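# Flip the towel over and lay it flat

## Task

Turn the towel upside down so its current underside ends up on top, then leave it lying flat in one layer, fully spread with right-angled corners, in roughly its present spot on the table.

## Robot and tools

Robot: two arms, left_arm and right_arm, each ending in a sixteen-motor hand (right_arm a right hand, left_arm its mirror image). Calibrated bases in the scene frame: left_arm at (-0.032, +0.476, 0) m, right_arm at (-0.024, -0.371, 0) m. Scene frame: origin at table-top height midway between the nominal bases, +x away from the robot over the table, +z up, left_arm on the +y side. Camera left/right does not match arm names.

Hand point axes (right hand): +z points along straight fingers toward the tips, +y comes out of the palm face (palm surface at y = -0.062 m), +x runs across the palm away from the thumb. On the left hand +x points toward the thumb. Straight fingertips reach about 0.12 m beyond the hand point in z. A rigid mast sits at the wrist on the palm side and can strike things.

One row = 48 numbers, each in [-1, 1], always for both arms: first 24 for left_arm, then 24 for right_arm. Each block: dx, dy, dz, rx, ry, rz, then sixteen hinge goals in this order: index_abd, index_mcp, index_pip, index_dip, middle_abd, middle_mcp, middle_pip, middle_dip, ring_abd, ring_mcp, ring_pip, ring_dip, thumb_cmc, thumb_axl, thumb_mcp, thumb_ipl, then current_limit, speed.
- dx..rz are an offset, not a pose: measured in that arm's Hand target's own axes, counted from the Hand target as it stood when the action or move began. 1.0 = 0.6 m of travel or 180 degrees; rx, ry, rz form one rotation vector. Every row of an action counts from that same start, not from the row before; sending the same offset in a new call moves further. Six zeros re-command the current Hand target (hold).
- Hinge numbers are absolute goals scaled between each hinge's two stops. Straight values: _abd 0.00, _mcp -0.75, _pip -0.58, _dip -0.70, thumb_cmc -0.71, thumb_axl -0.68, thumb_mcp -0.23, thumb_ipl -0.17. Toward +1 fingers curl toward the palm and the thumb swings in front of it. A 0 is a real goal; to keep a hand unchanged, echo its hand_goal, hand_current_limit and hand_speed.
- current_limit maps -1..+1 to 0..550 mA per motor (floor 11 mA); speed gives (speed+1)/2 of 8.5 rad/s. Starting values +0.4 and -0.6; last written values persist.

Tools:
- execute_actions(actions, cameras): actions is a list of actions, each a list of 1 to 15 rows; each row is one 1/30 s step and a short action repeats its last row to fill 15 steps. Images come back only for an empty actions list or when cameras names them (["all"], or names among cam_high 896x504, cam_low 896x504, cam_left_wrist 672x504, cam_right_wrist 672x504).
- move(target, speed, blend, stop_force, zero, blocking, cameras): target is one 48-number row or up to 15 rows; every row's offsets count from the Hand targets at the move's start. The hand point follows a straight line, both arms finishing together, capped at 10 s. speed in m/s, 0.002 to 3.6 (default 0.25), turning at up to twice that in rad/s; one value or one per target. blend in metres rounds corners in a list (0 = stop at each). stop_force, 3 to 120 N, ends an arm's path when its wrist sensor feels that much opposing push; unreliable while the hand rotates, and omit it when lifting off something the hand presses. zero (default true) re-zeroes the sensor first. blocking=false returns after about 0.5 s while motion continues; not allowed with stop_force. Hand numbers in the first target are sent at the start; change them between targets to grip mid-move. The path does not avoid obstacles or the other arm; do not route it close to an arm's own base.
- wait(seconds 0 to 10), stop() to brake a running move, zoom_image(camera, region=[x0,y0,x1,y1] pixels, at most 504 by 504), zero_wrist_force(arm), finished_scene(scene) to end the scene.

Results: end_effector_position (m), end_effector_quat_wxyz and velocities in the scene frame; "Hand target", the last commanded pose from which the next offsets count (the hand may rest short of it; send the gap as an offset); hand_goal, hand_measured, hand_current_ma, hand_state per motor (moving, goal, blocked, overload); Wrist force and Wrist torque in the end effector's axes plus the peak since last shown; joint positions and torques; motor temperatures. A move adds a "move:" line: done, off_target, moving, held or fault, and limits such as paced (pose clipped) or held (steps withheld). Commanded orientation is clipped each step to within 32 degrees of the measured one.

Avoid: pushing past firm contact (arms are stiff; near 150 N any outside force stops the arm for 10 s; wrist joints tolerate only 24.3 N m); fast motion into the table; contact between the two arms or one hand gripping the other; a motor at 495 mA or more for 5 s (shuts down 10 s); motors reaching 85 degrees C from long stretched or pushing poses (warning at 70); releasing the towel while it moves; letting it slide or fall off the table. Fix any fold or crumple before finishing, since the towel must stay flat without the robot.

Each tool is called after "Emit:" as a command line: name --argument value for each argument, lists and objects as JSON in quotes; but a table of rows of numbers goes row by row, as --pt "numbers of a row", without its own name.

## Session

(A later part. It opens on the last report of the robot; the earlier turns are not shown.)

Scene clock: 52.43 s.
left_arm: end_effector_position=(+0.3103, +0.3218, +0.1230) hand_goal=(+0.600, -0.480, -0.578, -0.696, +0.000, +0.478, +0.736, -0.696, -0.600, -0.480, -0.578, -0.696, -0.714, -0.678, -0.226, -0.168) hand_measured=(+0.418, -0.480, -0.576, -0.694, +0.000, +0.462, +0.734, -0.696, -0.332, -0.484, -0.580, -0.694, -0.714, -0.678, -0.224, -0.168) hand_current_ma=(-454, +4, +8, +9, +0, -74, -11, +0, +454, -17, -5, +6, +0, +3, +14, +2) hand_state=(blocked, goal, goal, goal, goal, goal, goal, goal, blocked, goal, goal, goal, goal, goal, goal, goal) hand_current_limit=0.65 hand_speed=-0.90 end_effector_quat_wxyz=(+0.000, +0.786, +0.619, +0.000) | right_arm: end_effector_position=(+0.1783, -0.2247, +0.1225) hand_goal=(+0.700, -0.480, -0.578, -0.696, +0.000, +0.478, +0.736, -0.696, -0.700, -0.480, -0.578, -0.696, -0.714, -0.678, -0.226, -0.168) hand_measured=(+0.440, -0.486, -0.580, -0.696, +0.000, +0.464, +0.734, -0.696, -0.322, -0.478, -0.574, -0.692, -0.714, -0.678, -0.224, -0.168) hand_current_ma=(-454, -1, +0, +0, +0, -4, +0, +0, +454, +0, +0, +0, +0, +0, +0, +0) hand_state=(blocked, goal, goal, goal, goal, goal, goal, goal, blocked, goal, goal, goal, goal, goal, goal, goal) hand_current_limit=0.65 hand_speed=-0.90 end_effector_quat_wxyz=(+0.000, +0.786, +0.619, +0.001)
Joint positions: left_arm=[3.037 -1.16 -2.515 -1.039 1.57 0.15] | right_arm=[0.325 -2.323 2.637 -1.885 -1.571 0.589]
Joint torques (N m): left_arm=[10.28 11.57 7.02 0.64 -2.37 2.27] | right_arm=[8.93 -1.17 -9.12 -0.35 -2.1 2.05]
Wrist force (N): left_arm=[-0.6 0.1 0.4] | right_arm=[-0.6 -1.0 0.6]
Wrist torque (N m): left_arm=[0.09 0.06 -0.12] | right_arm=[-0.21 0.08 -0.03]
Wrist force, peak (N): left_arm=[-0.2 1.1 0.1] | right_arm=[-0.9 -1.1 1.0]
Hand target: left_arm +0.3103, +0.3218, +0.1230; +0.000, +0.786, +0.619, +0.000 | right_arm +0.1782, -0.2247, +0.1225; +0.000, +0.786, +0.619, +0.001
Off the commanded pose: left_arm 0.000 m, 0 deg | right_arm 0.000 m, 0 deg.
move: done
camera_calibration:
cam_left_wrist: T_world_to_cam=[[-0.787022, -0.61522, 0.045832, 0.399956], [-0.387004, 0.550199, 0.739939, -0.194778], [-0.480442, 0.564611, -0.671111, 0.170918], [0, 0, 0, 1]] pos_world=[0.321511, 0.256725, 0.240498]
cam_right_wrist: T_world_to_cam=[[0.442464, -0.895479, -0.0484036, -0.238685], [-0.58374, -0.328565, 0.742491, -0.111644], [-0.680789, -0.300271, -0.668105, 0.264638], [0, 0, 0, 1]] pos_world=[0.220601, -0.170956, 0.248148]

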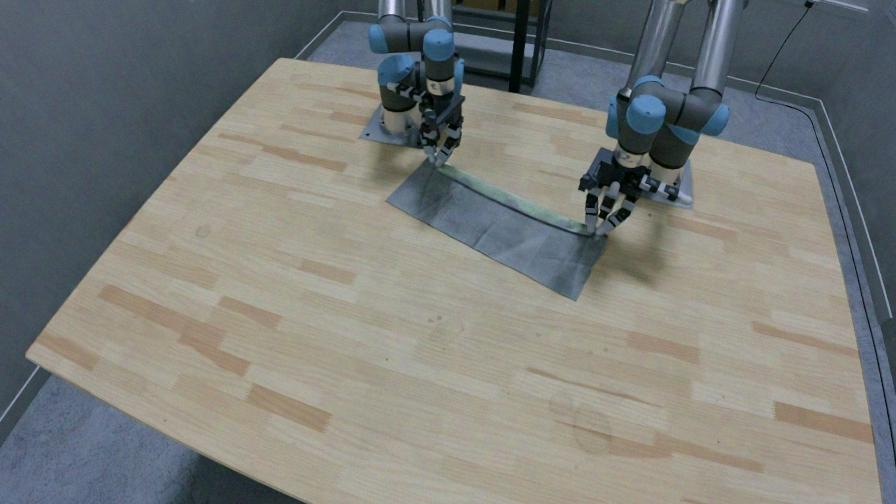

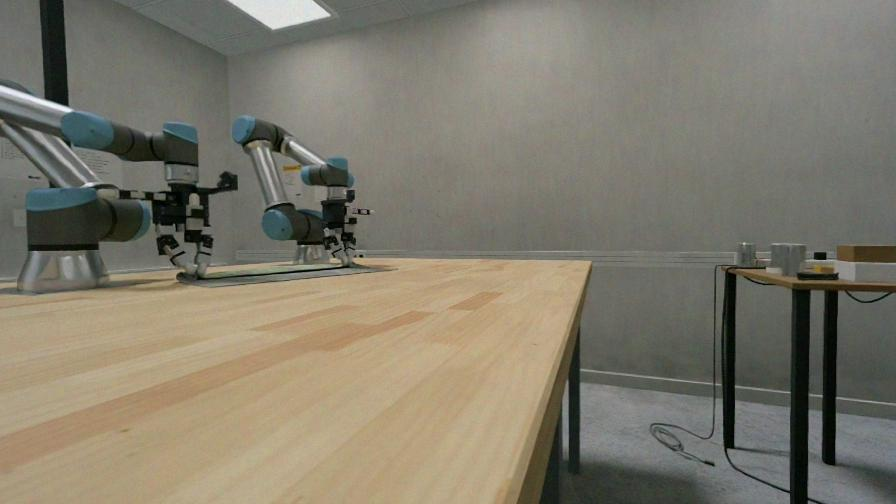

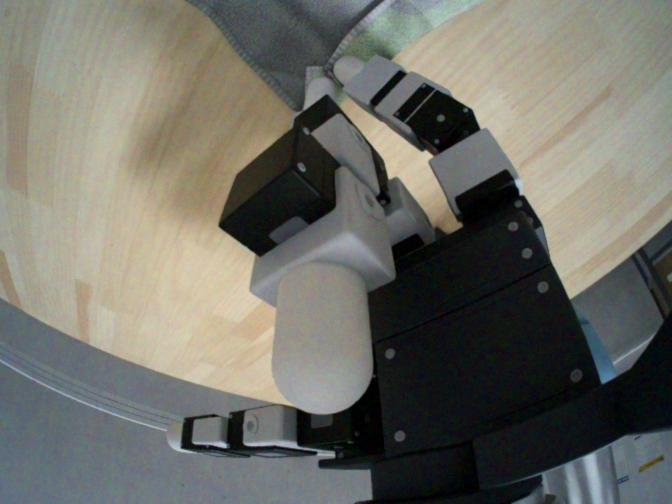

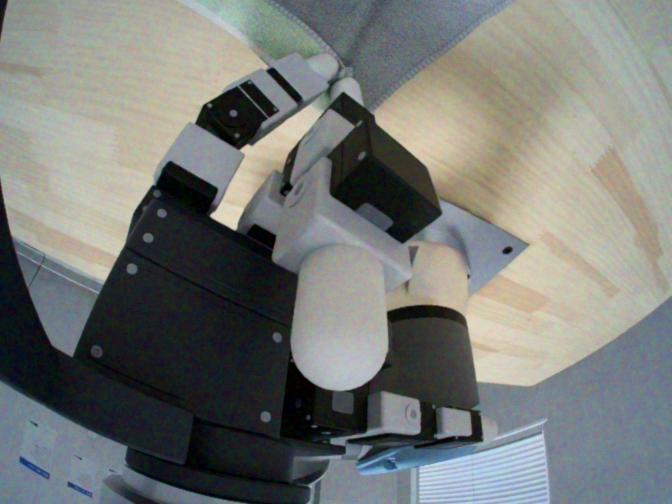

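Emit:
move --target '[0,0,0.0092,0,0,0,0.6,-0.479,-0.577,-0.696,0,0.479,0.737,-0.696,-0.6,-0.479,-0.577,-0.696,-0.714,-0.678,-0.226,-0.168,0.65,-0.9,0,0,0.0083,0,0,0,0.7,-0.479,-0.577,-0.696,0,0.479,0.737,-0.696,-0.7,-0.479,-0.577,-0.696,-0.714,-0.678,-0.226,-0.168,0.65,-0.9]' --speed 0.03

Emit:
move --target '[0,0,0,0,0,0,-0.217,-0.479,-0.577,-0.696,0,0.479,0.737,-0.696,0.217,-0.479,-0.577,-0.696,-0.714,-0.678,-0.226,-0.168,0.65,-0.9,0,0,0,0,0,0,-0.217,-0.479,-0.577,-0.696,0,0.479,0.737,-0.696,0.217,-0.479,-0.577,-0.696,-0.714,-0.678,-0.226,-0.168,0.65,-0.9]' --speed 0.05 --cameras '["cam_high"]'

Emit:
move --target '[0,0,-0.2,0,0,0,-0.217,-0.479,-0.577,-0.696,0,0.479,0.737,-0.696,0.217,-0.479,-0.577,-0.696,-0.714,-0.678,-0.226,-0.168,0.65,-0.9,0,0,-0.2,0,0,0,-0.217,-0.479,-0.577,-0.696,0,0.479,0.737,-0.696,0.217,-0.479,-0.577,-0.696,-0.714,-0.678,-0.226,-0.168,0.65,-0.9]' --speed 0.15 --cameras '["all"]'

Emit:
zoom_image --camera "cam_high" --region '[340, 100, 640, 340]'

Scene clock: 54.23 s.
left_arm: end_effector_position=(+0.3103, +0.3218, +0.1175) hand_goal=(+0.600, -0.480, -0.578, -0.696, +0.000, +0.478, +0.736, -0.696, -0.600, -0.480, -0.578, -0.696, -0.714, -0.678, -0.226, -0.168) hand_measured=(+0.418, -0.480, -0.576, -0.694, +0.000, +0.462, +0.734, -0.696, -0.332, -0.484, -0.580, -0.694, -0.714, -0.678, -0.224, -0.168) hand_current_ma=(-454, +4, +8, +9, +0, -74, -11, +0, +454, -17, -5, +6, +0, +3, +14, +2) hand_state=(blocked, goal, goal, goal, goal, goal, goal, goal, blocked, goal, goal, goal, goal, goal, goal, goal) hand_current_limit=0.65 hand_speed=-0.90 end_effector_quat_wxyz=(+0.000, +0.786, +0.619, +0.000) | right_arm: end_effector_position=(+0.1782, -0.2247, +0.1175) hand_goal=(+0.700, -0.480, -0.578, -0.696, +0.000, +0.478, +0.736, -0.696, -0.700, -0.480, -0.578, -0.696, -0.714, -0.678, -0.226, -0.168) hand_measured=(+0.440, -0.486, -0.580, -0.696, +0.000, +0.464, +0.734, -0.696, -0.322, -0.478, -0.574, -0.692, -0.714, -0.678, -0.224, -0.168) hand_current_ma=(-454, -1, +0, +0, +0, -4, +0, +0, +454, +0, +0, +0, +0, +0, +0, +0) hand_state=(blocked, goal, goal, goal, goal, goal, goal, goal, blocked, goal, goal, goal, goal, goal, goal, goal) hand_current_limit=0.65 hand_speed=-0.90 end_effector_quat_wxyz=(+0.000, +0.786, +0.619, +0.001)
Joint positions: left_arm=[3.037 -1.171 -2.526 -1.017 1.57 0.15] | right_arm=[0.325 -2.316 2.648 -1.905 -1.571 0.589]
Joint torques (N m): left_arm=[8.7 -8.8 7.97 4.5 -1.95 1.68] | right_arm=[1.59 15.72 -8.34 -4.68 -1.05 -0.16]
Wrist force (N): left_arm=[-0.5 -0.3 0.2] | right_arm=[-0.5 -1.3 0.2]
Wrist torque (N m): left_arm=[0.09 0.01 -0.09] | right_arm=[-0.21 0.09 -0.02]
Wrist force, peak (N): left_arm=[-0.7 -0.1 -0.5] | right_arm=[-0.8 -1.2 0.3]
Hand target: left_arm +0.3103, +0.3218, +0.1175; +0.000, +0.786, +0.619, +0.000 | right_arm +0.1782, -0.2247, +0.1175; +0.000, +0.786, +0.619, +0.001
Off the commanded pose: left_arm 0.000 m, 0 deg | right_arm 0.000 m, 0 deg.
move: done

Scene clock: 57.07 s.
left_arm: end_effector_position=(+0.3103, +0.3218, +0.1175) hand_goal=(-0.218, -0.480, -0.578, -0.696, +0.000, +0.478, +0.736, -0.696, +0.216, -0.480, -0.578, -0.696, -0.714, -0.678, -0.226, -0.168) hand_measured=(-0.212, -0.480, -0.576, -0.694, +0.000, +0.462, +0.734, -0.696, +0.204, -0.476, -0.572, -0.692, -0.714, -0.678, -0.224, -0.168) hand_current_ma=(+20, +2, +8, +9, +0, -74, -11, +0, -48, +19, +25, +17, +0, +3, +14, +2) hand_state=(goal, goal, goal, goal, goal, goal, goal, goal, goal, goal, goal, goal, goal, goal, goal, goal) hand_current_limit=0.65 hand_speed=-0.90 end_effector_quat_wxyz=(+0.000, +0.786, +0.619, +0.000) | right_arm: end_effector_position=(+0.1783, -0.2247, +0.1175) hand_goal=(-0.218, -0.480, -0.578, -0.696, +0.000, +0.478, +0.736, -0.696, +0.216, -0.480, -0.578, -0.696, -0.714, -0.678, -0.226, -0.168) hand_measured=(-0.218, -0.480, -0.576, -0.696, +0.000, +0.464, +0.734, -0.696, +0.212, -0.480, -0.576, -0.694, -0.714, -0.678, -0.224, -0.168) hand_current_ma=(+0, +0, +0, +0, +0, -4, +0, +0, -1, +0, +0, +0, +0, +0, +0, +0) hand_state=(goal, goal, goal, goal, goal, goal, goal, goal, goal, goal, goal, goal, goal, goal, goal, goal) hand_current_limit=0.65 hand_speed=-0.90 end_effector_quat_wxyz=(+0.000, +0.786, +0.619, +0.001)
Joint positions: left_arm=[3.037 -1.171 -2.526 -1.017 1.57 0.15] | right_arm=[0.325 -2.316 2.648 -1.905 -1.571 0.589]
Joint torques (N m): left_arm=[-7.5 -7.05 9.77 2.01 0.36 -1.85] | right_arm=[4.94 14.74 -11.76 -3.29 -1.69 1.07]
Wrist force (N): left_arm=[0.0 0.0 0.0] | right_arm=[-1.2 -0.8 0.4]
Wrist torque (N m): left_arm=[0.13 0.06 -0.09] | right_arm=[-0.16 0.03 -0.05]
Wrist force, peak (N): left_arm=[0.2 -1.1 -5.0] | right_arm=[-1.4 -1.4 -2.2]
Hand target: left_arm +0.3103, +0.3218, +0.1175; +0.000, +0.786, +0.619, +0.000 | right_arm +0.1782, -0.2247, +0.1175; +0.000, +0.786, +0.619, +0.001
Off the commanded pose: left_arm 0.000 m, 0 deg | right_arm 0.000 m, 0 deg.
move: done
Images, in order (width x height): cam_high 896x504.

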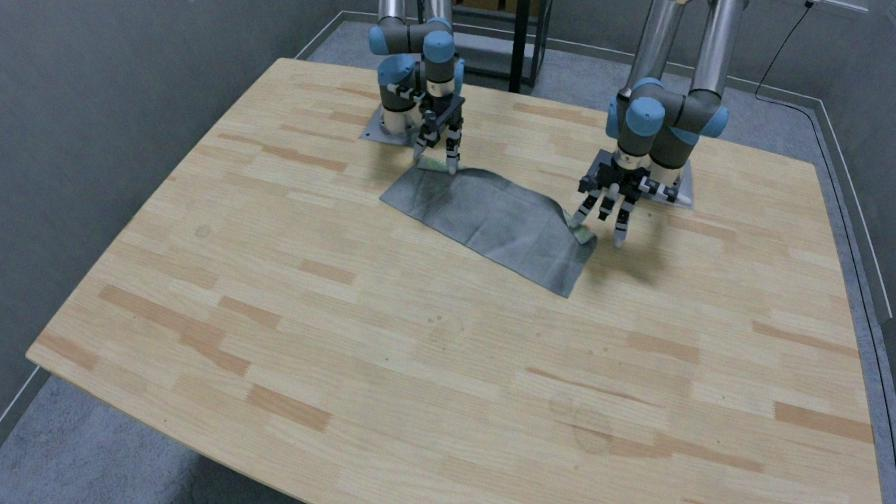

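Scene clock: 58.43 s.
left_arm: end_effector_position=(+0.3104, +0.3219, +0.2375) hand_goal=(-0.218, -0.480, -0.578, -0.696, +0.000, +0.478, +0.736, -0.696, +0.216, -0.480, -0.578, -0.696, -0.714, -0.678, -0.226, -0.168) hand_measured=(-0.212, -0.480, -0.576, -0.694, +0.000, +0.462, +0.734, -0.696, +0.210, -0.480, -0.576, -0.694, -0.714, -0.678, -0.224, -0.168) hand_current_ma=(+19, +0, +8, +9, +0, -74, -11, +0, -20, +1, +9, +12, +0, +3, +15, +2) hand_state=(goal, goal, goal, goal, goal, goal, goal, goal, goal, goal, goal, goal, goal, goal, goal, goal) hand_current_limit=0.65 hand_speed=-0.90 end_effector_quat_wxyz=(+0.000, +0.786, +0.619, +0.000) | right_arm: end_effector_position=(+0.1781, -0.2247, +0.2375) hand_goal=(-0.218, -0.480, -0.578, -0.696, +0.000, +0.478, +0.736, -0.696, +0.216, -0.480, -0.578, -0.696, -0.714, -0.678, -0.226, -0.168) hand_measured=(-0.218, -0.480, -0.576, -0.696, +0.000, +0.464, +0.734, -0.696, +0.212, -0.480, -0.576, -0.694, -0.714, -0.678, -0.224, -0.168) hand_current_ma=(+0, +0, +0, +0, +0, -4, +0, +0, -1, +0, +0, +0, +0, +0, +0, +0) hand_state=(goal, goal, goal, goal, goal, goal, goal, goal, goal, goal, goal, goal, goal, goal, goal, goal) hand_current_limit=0.65 hand_speed=-0.90 end_effector_quat_wxyz=(+0.000, +0.786, +0.619, +0.001)
Joint positions: left_arm=[3.037 -1.027 -2.265 -1.421 1.57 0.15] | right_arm=[0.325 -2.386 2.353 -1.539 -1.571 0.59]
Joint torques (N m): left_arm=[10.52 12.04 39.04 0.81 -2.3 2.12] | right_arm=[-10.73 -0.46 -36.06 -0.43 1.4 -1.84]
Wrist force (N): left_arm=[0.2 0.0 0.2] | right_arm=[-0.8 -1.1 0.7]
Wrist torque (N m): left_arm=[0.15 0.02 -0.05] | right_arm=[-0.21 0.05 0.17]
Wrist force, peak (N): left_arm=[0.0 -0.3 1.5] | right_arm=[-1.1 -1.1 1.6]
Hand target: left_arm +0.3104, +0.3219, +0.2375; +0.000, +0.786, +0.619, +0.000 | right_arm +0.1781, -0.2247, +0.2375; +0.000, +0.786, +0.619, +0.001
Off the commanded pose: left_arm 0.000 m, 0 deg | right_arm 0.000 m, 0 deg.
move: done
camera_calibration:
cam_left_wrist: T_world_to_cam=[[-0.787022, -0.61522, 0.045832, 0.394791], [-0.387004, 0.550199, 0.739939, -0.279388], [-0.480442, 0.564611, -0.671111, 0.247741], [0, 0, 0, 1]] pos_world=[0.321611, 0.256725, 0.354898]
cam_right_wrist: T_world_to_cam=[[0.442468, -0.895478, -0.0483988, -0.233032], [-0.58379, -0.328586, 0.742442, -0.197122], [-0.680743, -0.300252, -0.66816, 0.341347], [0, 0, 0, 1]] pos_world=[0.220401, -0.170956, 0.363148]

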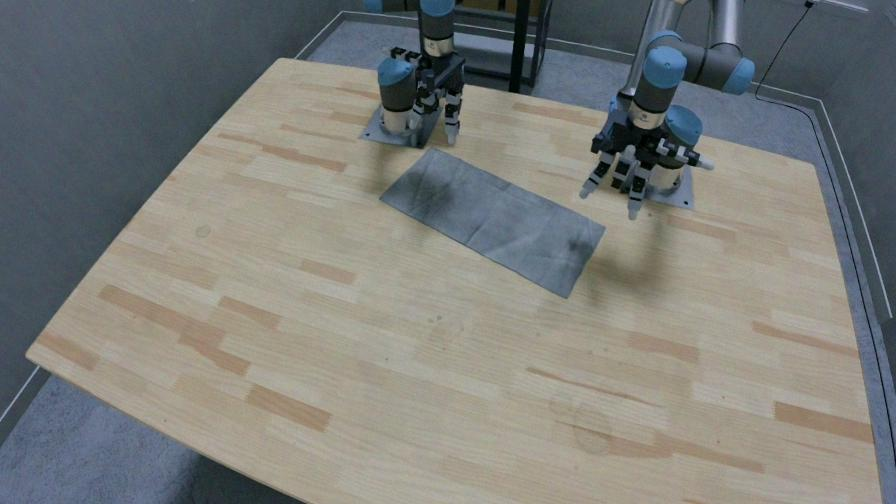

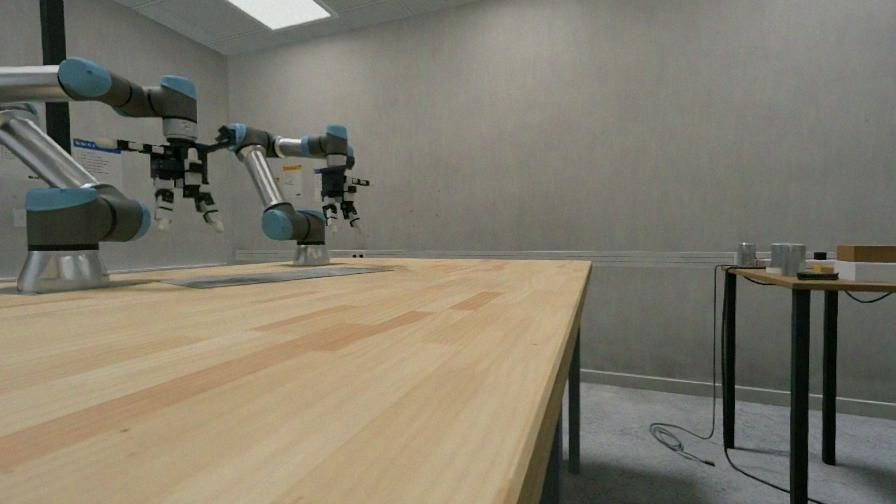

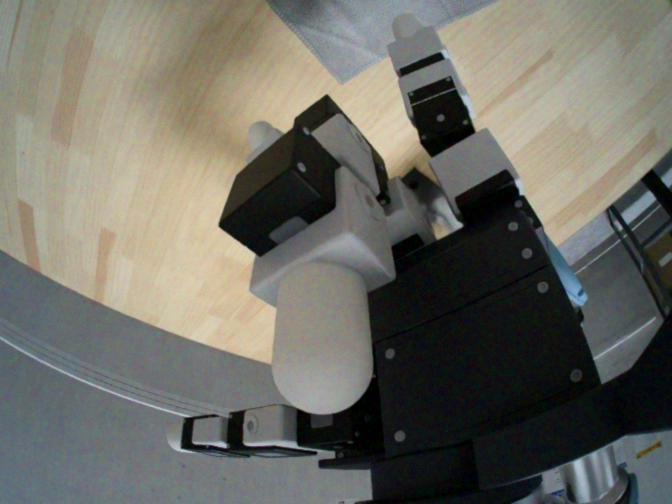

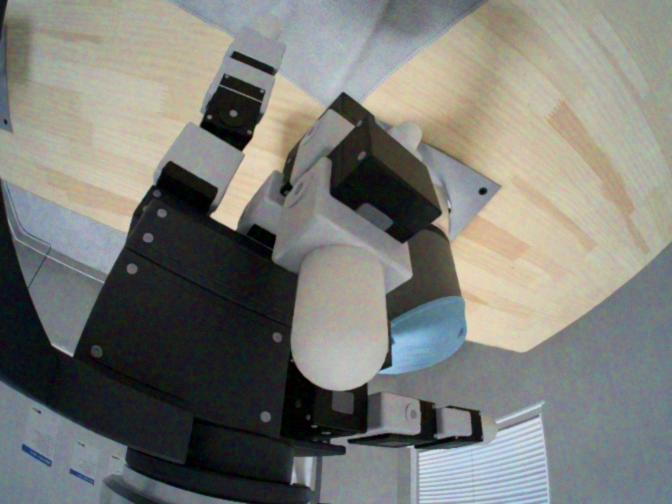

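Scaled by 1.680.

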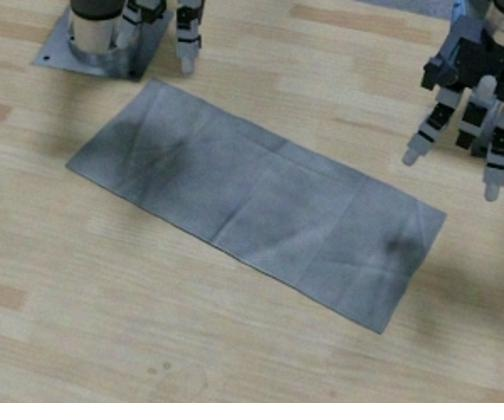

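Emit:
move --pt "-0.2 0.128 0 0 0 0 -0.217 -0.479 -0.577 -0.696 0 0.479 0.737 -0.696 0.217 -0.479 -0.577 -0.696 -0.714 -0.678 -0.226 -0.168 0.65 -0.9 0.14 0.128 0 0 0 0 -0.217 -0.479 -0.577 -0.696 0 0.479 0.737 -0.696 0.217 -0.479 -0.577 -0.696 -0.714 -0.678 -0.226 -0.168 0.65 -0.9" --pt "-0.2 0.128 0.192 0 0 0 -0.217 -0.479 -0.577 -0.696 0 0.479 0.737 -0.696 0.217 -0.479 -0.577 -0.696 -0.714 -0.678 -0.226 -0.168 0.65 -0.9 0.14 0.128 0.192 0 0 0 -0.217 -0.479 -0.577 -0.696 0 0.479 0.737 -0.696 0.217 -0.479 -0.577 -0.696 -0.714 -0.678 -0.226 -0.168 0.65 -0.9" --speed 0.15 --blend '[0.02, 0]' --cameras '["all"]'

Emit:
zoom_image --camera "cam_high" --region '[340, 100, 640, 340]'

Scene clock: 63.47 s.
left_arm: end_effector_position=(+0.3568, +0.1872, +0.1223) hand_goal=(-0.218, -0.480, -0.578, -0.696, +0.000, +0.478, +0.736, -0.696, +0.216, -0.480, -0.578, -0.696, -0.714, -0.678, -0.226, -0.168) hand_measured=(-0.214, -0.480, -0.576, -0.694, +0.000, +0.462, +0.734, -0.696, +0.212, -0.480, -0.576, -0.694, -0.714, -0.678, -0.224, -0.168) hand_current_ma=(+17, -1, +8, +9, +0, -74, -11, +0, -18, -1, +9, +12, +0, +3, +15, +2) hand_state=(goal, goal, goal, goal, goal, goal, goal, goal, goal, goal, goal, goal, goal, goal, goal, goal) hand_current_limit=0.65 hand_speed=-0.90 end_effector_quat_wxyz=(+0.000, +0.786, +0.619, +0.000) | right_arm: end_effector_position=(+0.2726, -0.1610, +0.1225) hand_goal=(-0.218, -0.480, -0.578, -0.696, +0.000, +0.478, +0.736, -0.696, +0.216, -0.480, -0.578, -0.696, -0.714, -0.678, -0.226, -0.168) hand_measured=(-0.218, -0.480, -0.576, -0.696, +0.000, +0.464, +0.734, -0.696, +0.212, -0.480, -0.576, -0.694, -0.714, -0.678, -0.224, -0.168) hand_current_ma=(+0, +0, +0, +0, +0, -4, +0, +0, +0, +0, +0, +0, +0, +0, +0, +0) hand_state=(goal, goal, goal, goal, goal, goal, goal, goal, goal, goal, goal, goal, goal, goal, goal, goal) hand_current_limit=0.65 hand_speed=-0.90 end_effector_quat_wxyz=(+0.000, +0.786, +0.619, +0.001)
Joint positions: left_arm=[2.681 -1.532 -2.253 -0.929 1.57 -0.206] | right_arm=[0.415 -1.855 2.446 -2.163 -1.571 0.68]
Joint torques (N m): left_arm=[-11.75 4.5 7.21 4.6 2.21 -2.12] | right_arm=[9.87 1.75 -6.66 -4.75 -1.96 2.17]
Wrist force (N): left_arm=[0.4 0.3 0.6] | right_arm=[-0.5 -1.1 0.7]
Wrist torque (N m): left_arm=[0.13 0.03 0.07] | right_arm=[-0.19 -0.01 0.01]
Wrist force, peak (N): left_arm=[0.5 0.0 1.5] | right_arm=[-1.3 -1.7 0.6]
Hand target: left_arm +0.3568, +0.1872, +0.1223; +0.000, +0.786, +0.619, +0.000 | right_arm +0.2726, -0.1610, +0.1224; +0.000, +0.786, +0.619, +0.001
Off the commanded pose: left_arm 0.000 m, 0 deg | right_arm 0.000 m, 0 deg.
move: done
camera_calibration:
cam_left_wrist: T_world_to_cam=[[-0.787022, -0.61522, 0.045832, 0.353636], [-0.387004, 0.550199, 0.739939, -0.102191], [-0.480442, 0.564611, -0.671111, 0.268794], [0, 0, 0, 1]] pos_world=[0.367911, 0.122025, 0.239798]
cam_right_wrist: T_world_to_cam=[[0.442407, -0.895504, -0.0484592, -0.223338], [-0.583813, -0.328596, 0.74242, -0.0356306], [-0.680764, -0.30016, -0.66818, 0.347986], [0, 0, 0, 1]] pos_world=[0.314901, -0.107257, 0.248148]

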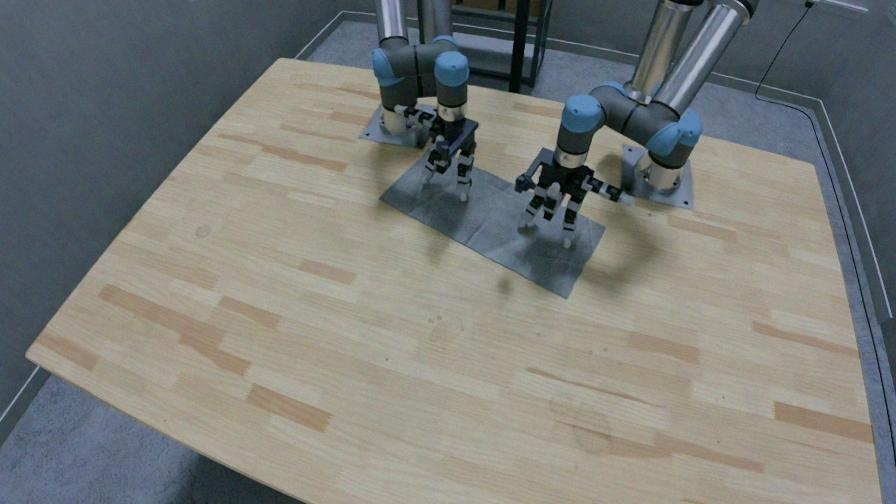

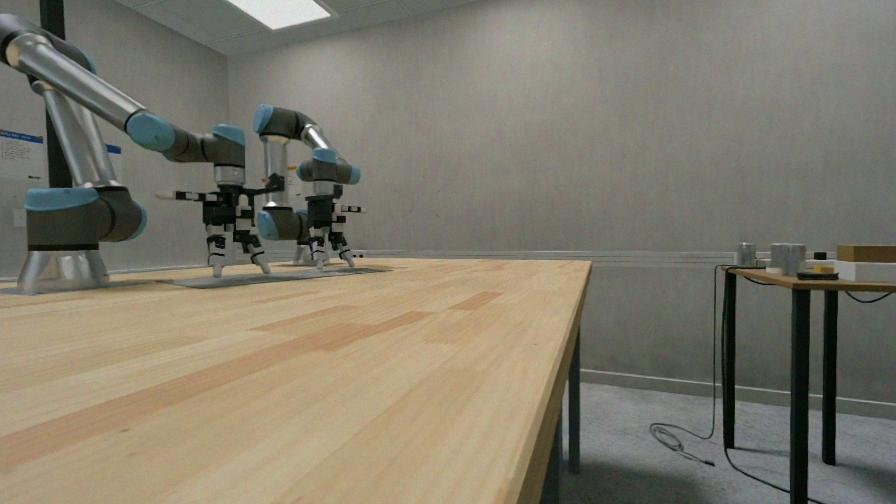

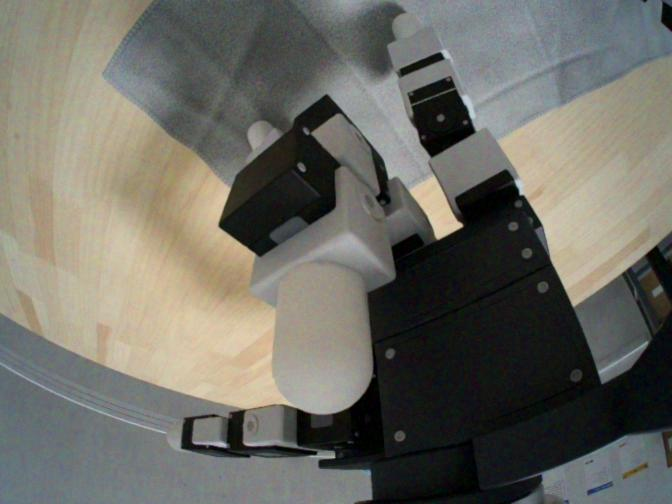

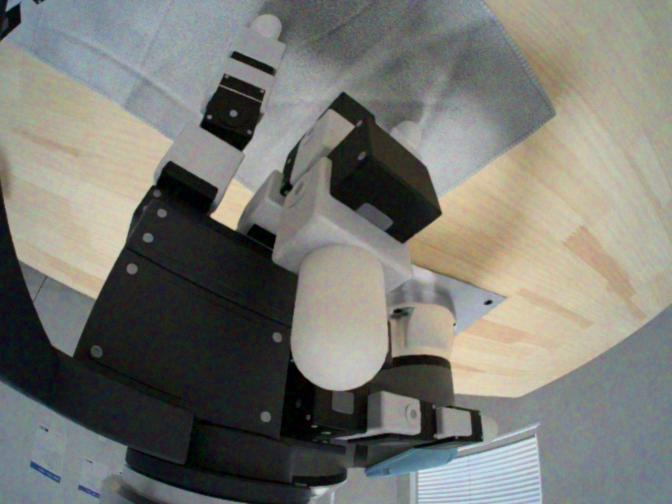

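Scaled by 1.680.

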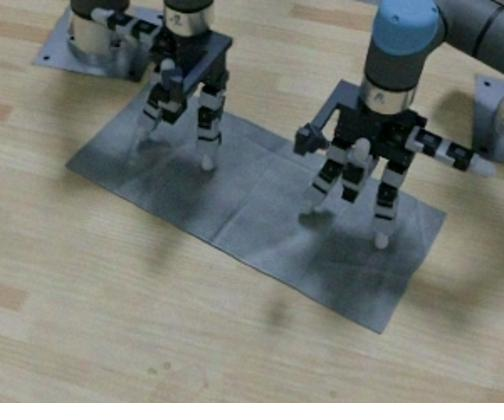

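Emit:
move --target '[0,0,0.0185,0,0,0,-0.217,-0.479,-0.577,-0.696,0,0.479,0.737,-0.696,0.217,-0.479,-0.577,-0.696,-0.714,-0.678,-0.226,-0.168,0.65,-0.9,0,0,0.0185,0,0,0,-0.217,-0.479,-0.577,-0.696,0,0.479,0.737,-0.696,0.217,-0.479,-0.577,-0.696,-0.714,-0.678,-0.226,-0.168,0.65,-0.9]' --speed 0.012 --stop_force 6

Emit:
move --target '[0.05,0.044,0.001,0,0,0,-0.217,-0.479,-0.577,-0.696,0,0.479,0.737,-0.696,0.217,-0.479,-0.577,-0.696,-0.714,-0.678,-0.226,-0.168,0.65,-0.9,0.05,0.059,0.001,0,0,0,-0.217,-0.479,-0.577,-0.696,0,0.479,0.737,-0.696,0.217,-0.479,-0.577,-0.696,-0.714,-0.678,-0.226,-0.168,0.65,-0.9]' --speed 0.05 --cameras '["all"]'

Emit:
zoom_image --camera "cam_high" --region '[340, 100, 640, 340]'

Scene clock: 66.50 s.
left_arm: end_effector_position=(+0.3568, +0.1871, +0.1142) hand_goal=(-0.218, -0.480, -0.578, -0.696, +0.000, +0.478, +0.736, -0.696, +0.216, -0.480, -0.578, -0.696, -0.714, -0.678, -0.226, -0.168) hand_measured=(-0.216, -0.478, -0.576, -0.694, +0.000, +0.462, +0.734, -0.696, +0.214, -0.478, -0.576, -0.694, -0.714, -0.678, -0.224, -0.168) hand_current_ma=(+4, +9, +8, +8, +0, -74, -11, +0, -6, +10, +9, +9, +0, +3, +15, +2) hand_state=(goal, goal, goal, goal, goal, goal, goal, goal, goal, goal, goal, goal, goal, goal, goal, goal) hand_current_limit=0.65 hand_speed=-0.90 end_effector_quat_wxyz=(+0.000, +0.786, +0.619, +0.000) | right_arm: end_effector_position=(+0.2726, -0.1610, +0.1131) hand_goal=(-0.218, -0.480, -0.578, -0.696, +0.000, +0.478, +0.736, -0.696, +0.216, -0.480, -0.578, -0.696, -0.714, -0.678, -0.226, -0.168) hand_measured=(-0.222, -0.478, -0.576, -0.696, +0.000, +0.464, +0.734, -0.696, +0.214, -0.478, -0.576, -0.694, -0.714, -0.678, -0.224, -0.168) hand_current_ma=(+0, +0, +0, +0, +0, -4, +0, +0, +0, +0, +0, +0, +0, +0, +0, +0) hand_state=(goal, goal, goal, goal, goal, goal, goal, goal, goal, goal, goal, goal, goal, goal, goal, goal) hand_current_limit=0.65 hand_speed=-0.90 end_effector_quat_wxyz=(+0.000, +0.786, +0.619, +0.001)
Joint positions: left_arm=[2.681 -1.547 -2.264 -0.902 1.57 -0.206] | right_arm=[0.415 -1.835 2.463 -2.199 -1.571 0.68]
Joint torques (N m): left_arm=[-8.46 25.46 31.31 0.46 2.23 -2.36] | right_arm=[3.63 -15.07 -31.4 -0.43 -0.89 0.38]
Wrist force (N): left_arm=[0.3 -1.8 -5.0] | right_arm=[-0.9 -2.8 -4.0]
Wrist torque (N m): left_arm=[0.48 -0.09 0.12] | right_arm=[0.09 0.09 -0.03]
Wrist force, peak (N): left_arm=[0.6 -3.6 -10.2] | right_arm=[-0.9 -4.5 -9.4]
Hand target: left_arm +0.3568, +0.1871, +0.1142; +0.000, +0.786, +0.619, +0.000 (not the last commanded pose) | right_arm +0.2726, -0.1610, +0.1131; +0.000, +0.786, +0.619, +0.001 (not the last commanded pose)
Off the commanded pose: left_arm 0.003 m, 0 deg | right_arm 0.002 m, 0 deg.
move: contact (left_arm, right_arm)

Scene clock: 67.87 s.
left_arm: end_effector_position=(+0.3894, +0.2101, +0.1135) hand_goal=(-0.218, -0.480, -0.578, -0.696, +0.000, +0.478, +0.736, -0.696, +0.216, -0.480, -0.578, -0.696, -0.714, -0.678, -0.226, -0.168) hand_measured=(-0.202, -0.474, -0.576, -0.694, +0.000, +0.462, +0.734, -0.696, +0.232, -0.474, -0.574, -0.694, -0.714, -0.678, -0.224, -0.168) hand_current_ma=(+63, +28, +7, +6, +0, -74, -11, +0, +60, +28, +17, +4, +0, +3, +15, +2) hand_state=(goal, goal, goal, goal, goal, goal, goal, goal, goal, goal, goal, goal, goal, goal, goal, goal) hand_current_limit=0.65 hand_speed=-0.90 end_effector_quat_wxyz=(+0.000, +0.786, +0.619, +0.000) | right_arm: end_effector_position=(+0.3140, -0.1402, +0.1126) hand_goal=(-0.218, -0.480, -0.578, -0.696, +0.000, +0.478, +0.736, -0.696, +0.216, -0.480, -0.578, -0.696, -0.714, -0.678, -0.226, -0.168) hand_measured=(-0.242, -0.480, -0.578, -0.696, +0.000, +0.464, +0.734, -0.696, +0.198, -0.480, -0.580, -0.700, -0.714, -0.678, -0.224, -0.168) hand_current_ma=(-10, +0, +0, +0, +0, -4, +0, +0, -6, +0, +0, +0, +0, +0, +0, +0) hand_state=(blocked, goal, goal, goal, goal, goal, goal, goal, goal, goal, goal, goal, goal, goal, goal, goal) hand_current_limit=0.65 hand_speed=-0.90 end_effector_quat_wxyz=(+0.000, +0.786, +0.619, +0.001)
Joint positions: left_arm=[2.765 -1.572 -2.242 -0.9 1.57 -0.122] | right_arm=[0.419 -1.702 2.366 -2.237 -1.571 0.683]
Joint torques (N m): left_arm=[12.08 1.89 30.22 3.79 0.8 2.32] | right_arm=[7.58 2.93 -27.93 -4.21 -1.16 2.3]
Wrist force (N): left_arm=[-3.0 -3.4 -11.0] | right_arm=[-5.7 -9.6 -20.1]
Wrist torque (N m): left_arm=[0.70 -0.10 -0.28] | right_arm=[0.99 0.84 -0.69]
Wrist force, peak (N): left_arm=[-3.0 -3.4 -11.0] | right_arm=[-5.7 -9.6 -20.1]
Hand target: left_arm +0.3895, +0.2101, +0.1135; +0.000, +0.786, +0.619, +0.000 | right_arm +0.3141, -0.1402, +0.1126; +0.000, +0.786, +0.619, +0.001
Off the commanded pose: left_arm 0.000 m, 0 deg | right_arm 0.000 m, 0 deg.
move: done
camera_calibration:
cam_left_wrist: T_world_to_cam=[[-0.786998, -0.615254, 0.0457865, 0.393931], [-0.387052, 0.550161, 0.739942, -0.0956553], [-0.480442, 0.564611, -0.671111, 0.265613], [0, 0, 0, 1]] pos_world=[0.40061, 0.145025, 0.230998]
cam_right_wrist: T_world_to_cam=[[0.442407, -0.895504, -0.0484592, -0.223507], [-0.583813, -0.328596, 0.74242, 0.00272401], [-0.680764, -0.30016, -0.66818, 0.375798], [0, 0, 0, 1]] pos_world=[0.356301, -0.0864565, 0.238248]

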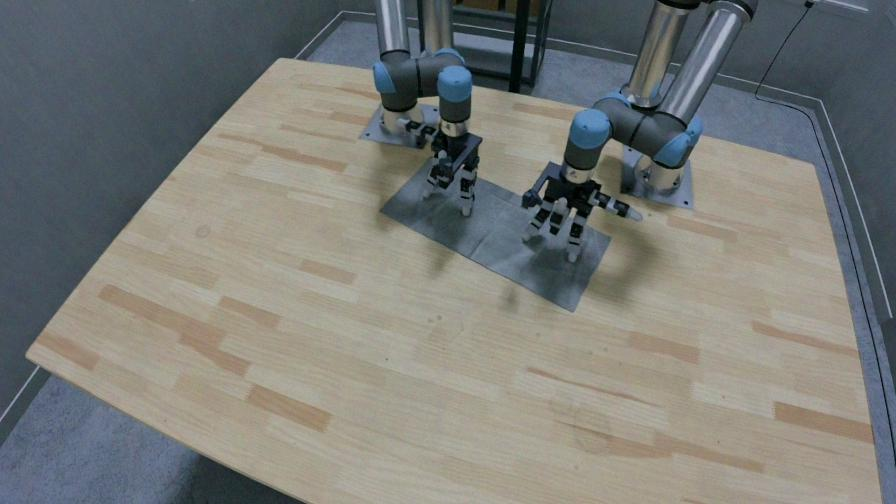

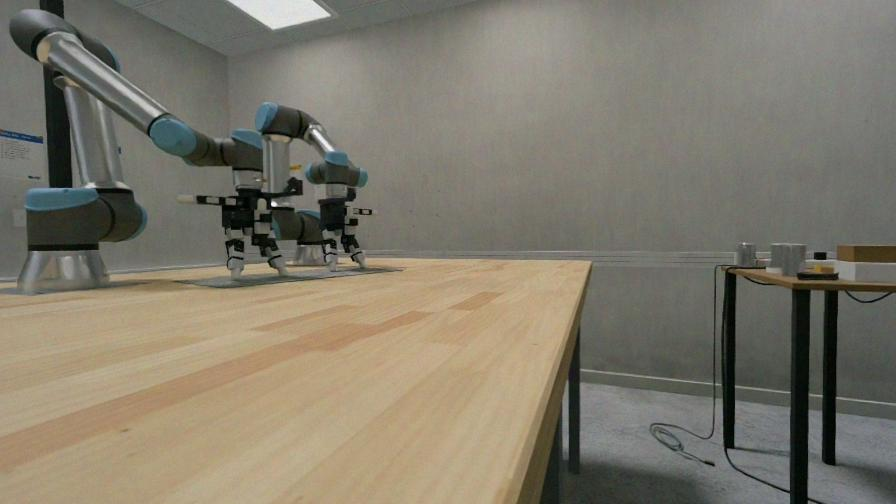

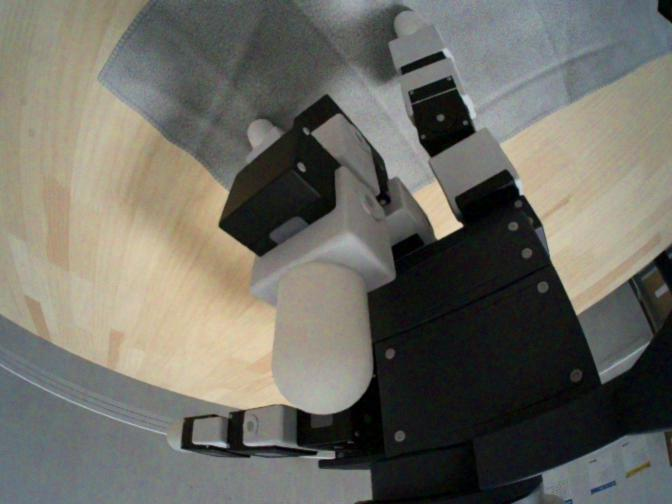

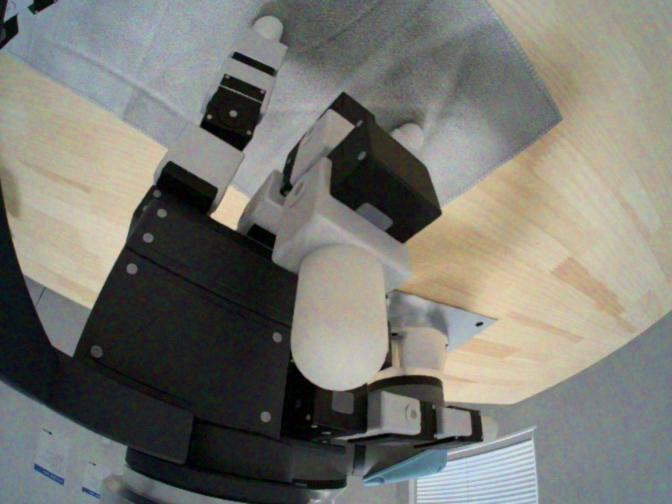

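Scaled by 1.680.

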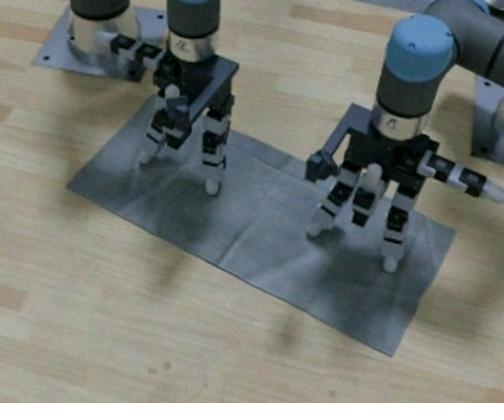

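Good: cloth followed. Lift off and clear.

Emit:
move --pt "0 0 -0.03 0 0 0 -0.217 -0.479 -0.577 -0.696 0 0.479 0.737 -0.696 0.217 -0.479 -0.577 -0.696 -0.714 -0.678 -0.226 -0.168 0.65 -0.9 0 0 -0.03 0 0 0 -0.217 -0.479 -0.577 -0.696 0 0.479 0.737 -0.696 0.217 -0.479 -0.577 -0.696 -0.714 -0.678 -0.226 -0.168 0.65 -0.9" --pt "0.1 -0.1 -0.35 0 0 0 -0.217 -0.479 -0.577 -0.696 0 0.479 0.737 -0.696 0.217 -0.479 -0.577 -0.696 -0.714 -0.678 -0.226 -0.168 0.65 -0.9 -0.1 -0.1 -0.35 0 0 0 -0.217 -0.479 -0.577 -0.696 0 0.479 0.737 -0.696 0.217 -0.479 -0.577 -0.696 -0.714 -0.678 -0.226 -0.168 0.65 -0.9" --speed '[0.06, 0.25]' --blend '[0.005, 0]' --cameras '["all"]'

Emit:
zoom_image --camera "cam_high" --region '[340, 100, 640, 340]'

Scene clock: 70.10 s.
left_arm: end_effector_position=(+0.3455, +0.2826, +0.3235) hand_goal=(-0.218, -0.480, -0.578, -0.696, +0.000, +0.478, +0.736, -0.696, +0.216, -0.480, -0.578, -0.696, -0.714, -0.678, -0.226, -0.168) hand_measured=(-0.214, -0.480, -0.576, -0.694, +0.000, +0.462, +0.734, -0.696, +0.218, -0.480, -0.576, -0.694, -0.714, -0.678, -0.224, -0.168) hand_current_ma=(+18, +1, +7, +5, +0, -72, -11, +0, +8, +0, +9, +4, +0, +3, +15, +2) hand_state=(goal, goal, goal, goal, goal, goal, goal, goal, goal, goal, goal, goal, goal, goal, goal, goal) hand_current_limit=0.65 hand_speed=-0.90 end_effector_quat_wxyz=(+0.000, +0.786, +0.619, +0.000) | right_arm: end_effector_position=(+0.2414, -0.1845, +0.3224) hand_goal=(-0.218, -0.480, -0.578, -0.696, +0.000, +0.478, +0.736, -0.696, +0.216, -0.480, -0.578, -0.696, -0.714, -0.678, -0.226, -0.168) hand_measured=(-0.220, -0.480, -0.578, -0.696, +0.000, +0.464, +0.734, -0.696, +0.210, -0.482, -0.582, -0.698, -0.714, -0.678, -0.224, -0.168) hand_current_ma=(+0, +0, +0, +0, +0, -4, +0, +0, -1, +0, +0, +0, +0, +0, +0, +0) hand_state=(goal, goal, goal, goal, goal, goal, goal, goal, goal, goal, goal, goal, goal, goal, goal, goal) hand_current_limit=0.65 hand_speed=-0.90 end_effector_quat_wxyz=(+0.000, +0.786, +0.619, +0.001)
Joint positions: left_arm=[2.923 -1.163 -1.977 -1.573 1.57 0.036] | right_arm=[0.386 -2.133 2.057 -1.496 -1.571 0.651]
Joint torques (N m): left_arm=[9.86 14.49 38.59 0.89 -2.14 1.97] | right_arm=[-10.78 -8.42 -36.88 -0.47 1.51 -1.95]
Wrist force (N): left_arm=[0.1 0.0 0.6] | right_arm=[-0.7 -1.0 0.4]
Wrist torque (N m): left_arm=[0.06 0.06 -0.08] | right_arm=[-0.15 0.04 0.18]
Wrist force, peak (N): left_arm=[-3.1 -3.4 -11.1] | right_arm=[-5.6 -9.6 -20.4]
Hand target: left_arm +0.3455, +0.2826, +0.3235; +0.000, +0.786, +0.619, +0.000 | right_arm +0.2414, -0.1845, +0.3225; +0.000, +0.786, +0.619, +0.001
Off the commanded pose: left_arm 0.000 m, 0 deg | right_arm 0.000 m, 0 deg.
move: done
camera_calibration:
cam_left_wrist: T_world_to_cam=[[-0.787022, -0.61522, 0.045832, 0.394213], [-0.387004, 0.550199, 0.739939, -0.307929], [-0.480442, 0.564611, -0.671111, 0.344528], [0, 0, 0, 1]] pos_world=[0.356611, 0.217425, 0.440998]
cam_right_wrist: T_world_to_cam=[[0.442468, -0.895478, -0.0483988, -0.220928], [-0.58379, -0.328586, 0.742442, -0.210066], [-0.680743, -0.300252, -0.66816, 0.453302], [0, 0, 0, 1]] pos_world=[0.283701, -0.130756, 0.448148]

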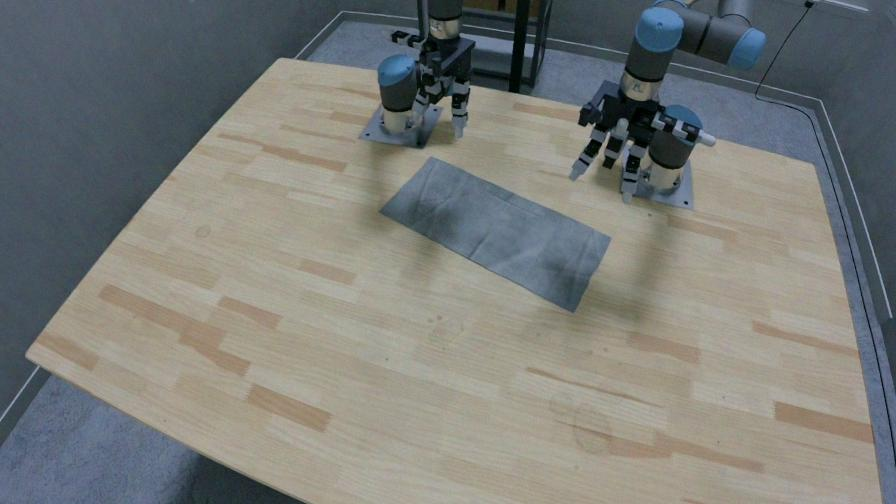

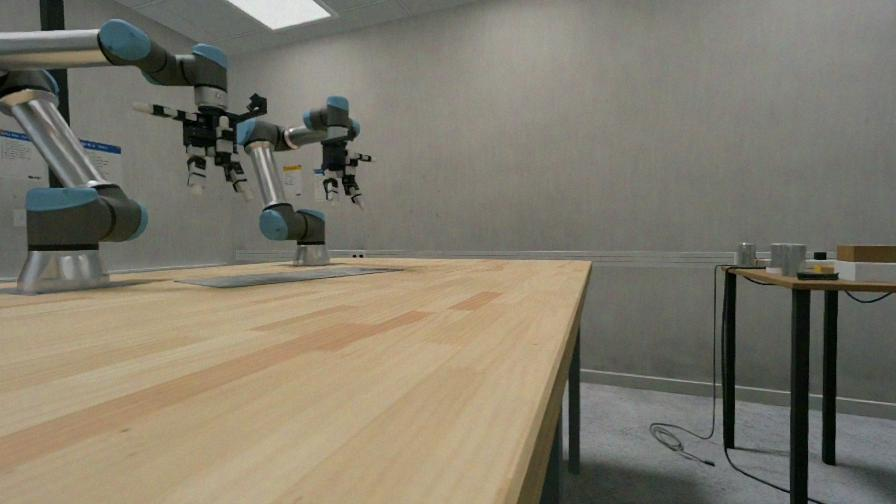

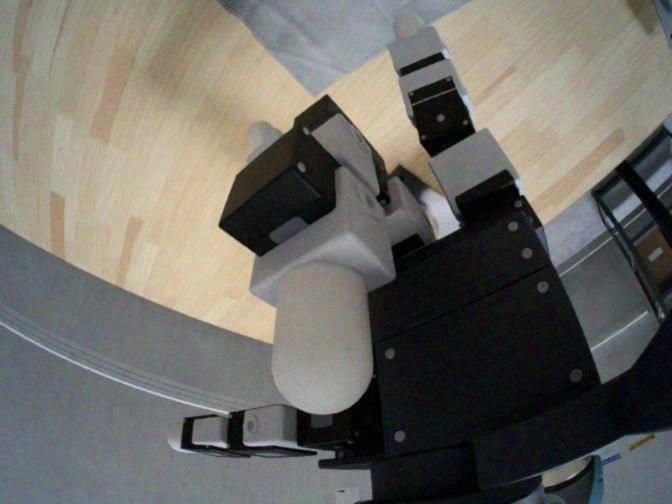

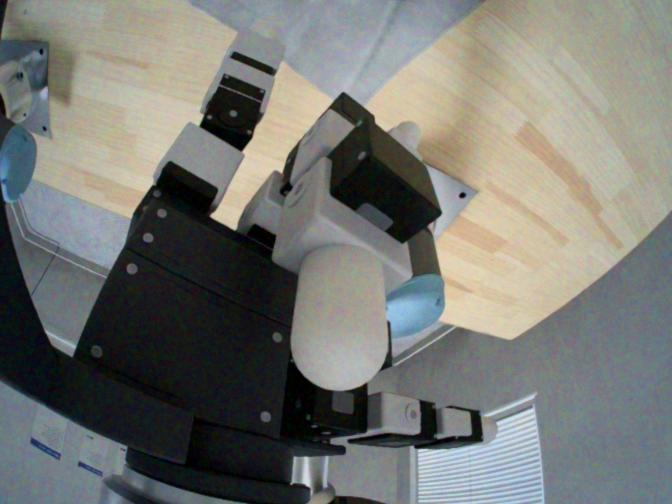

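Scaled by 1.680.

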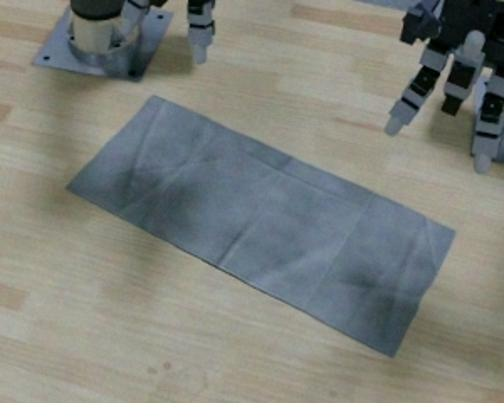

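Emit:
finished_scene --scene 3

The scene is finished: the task was done.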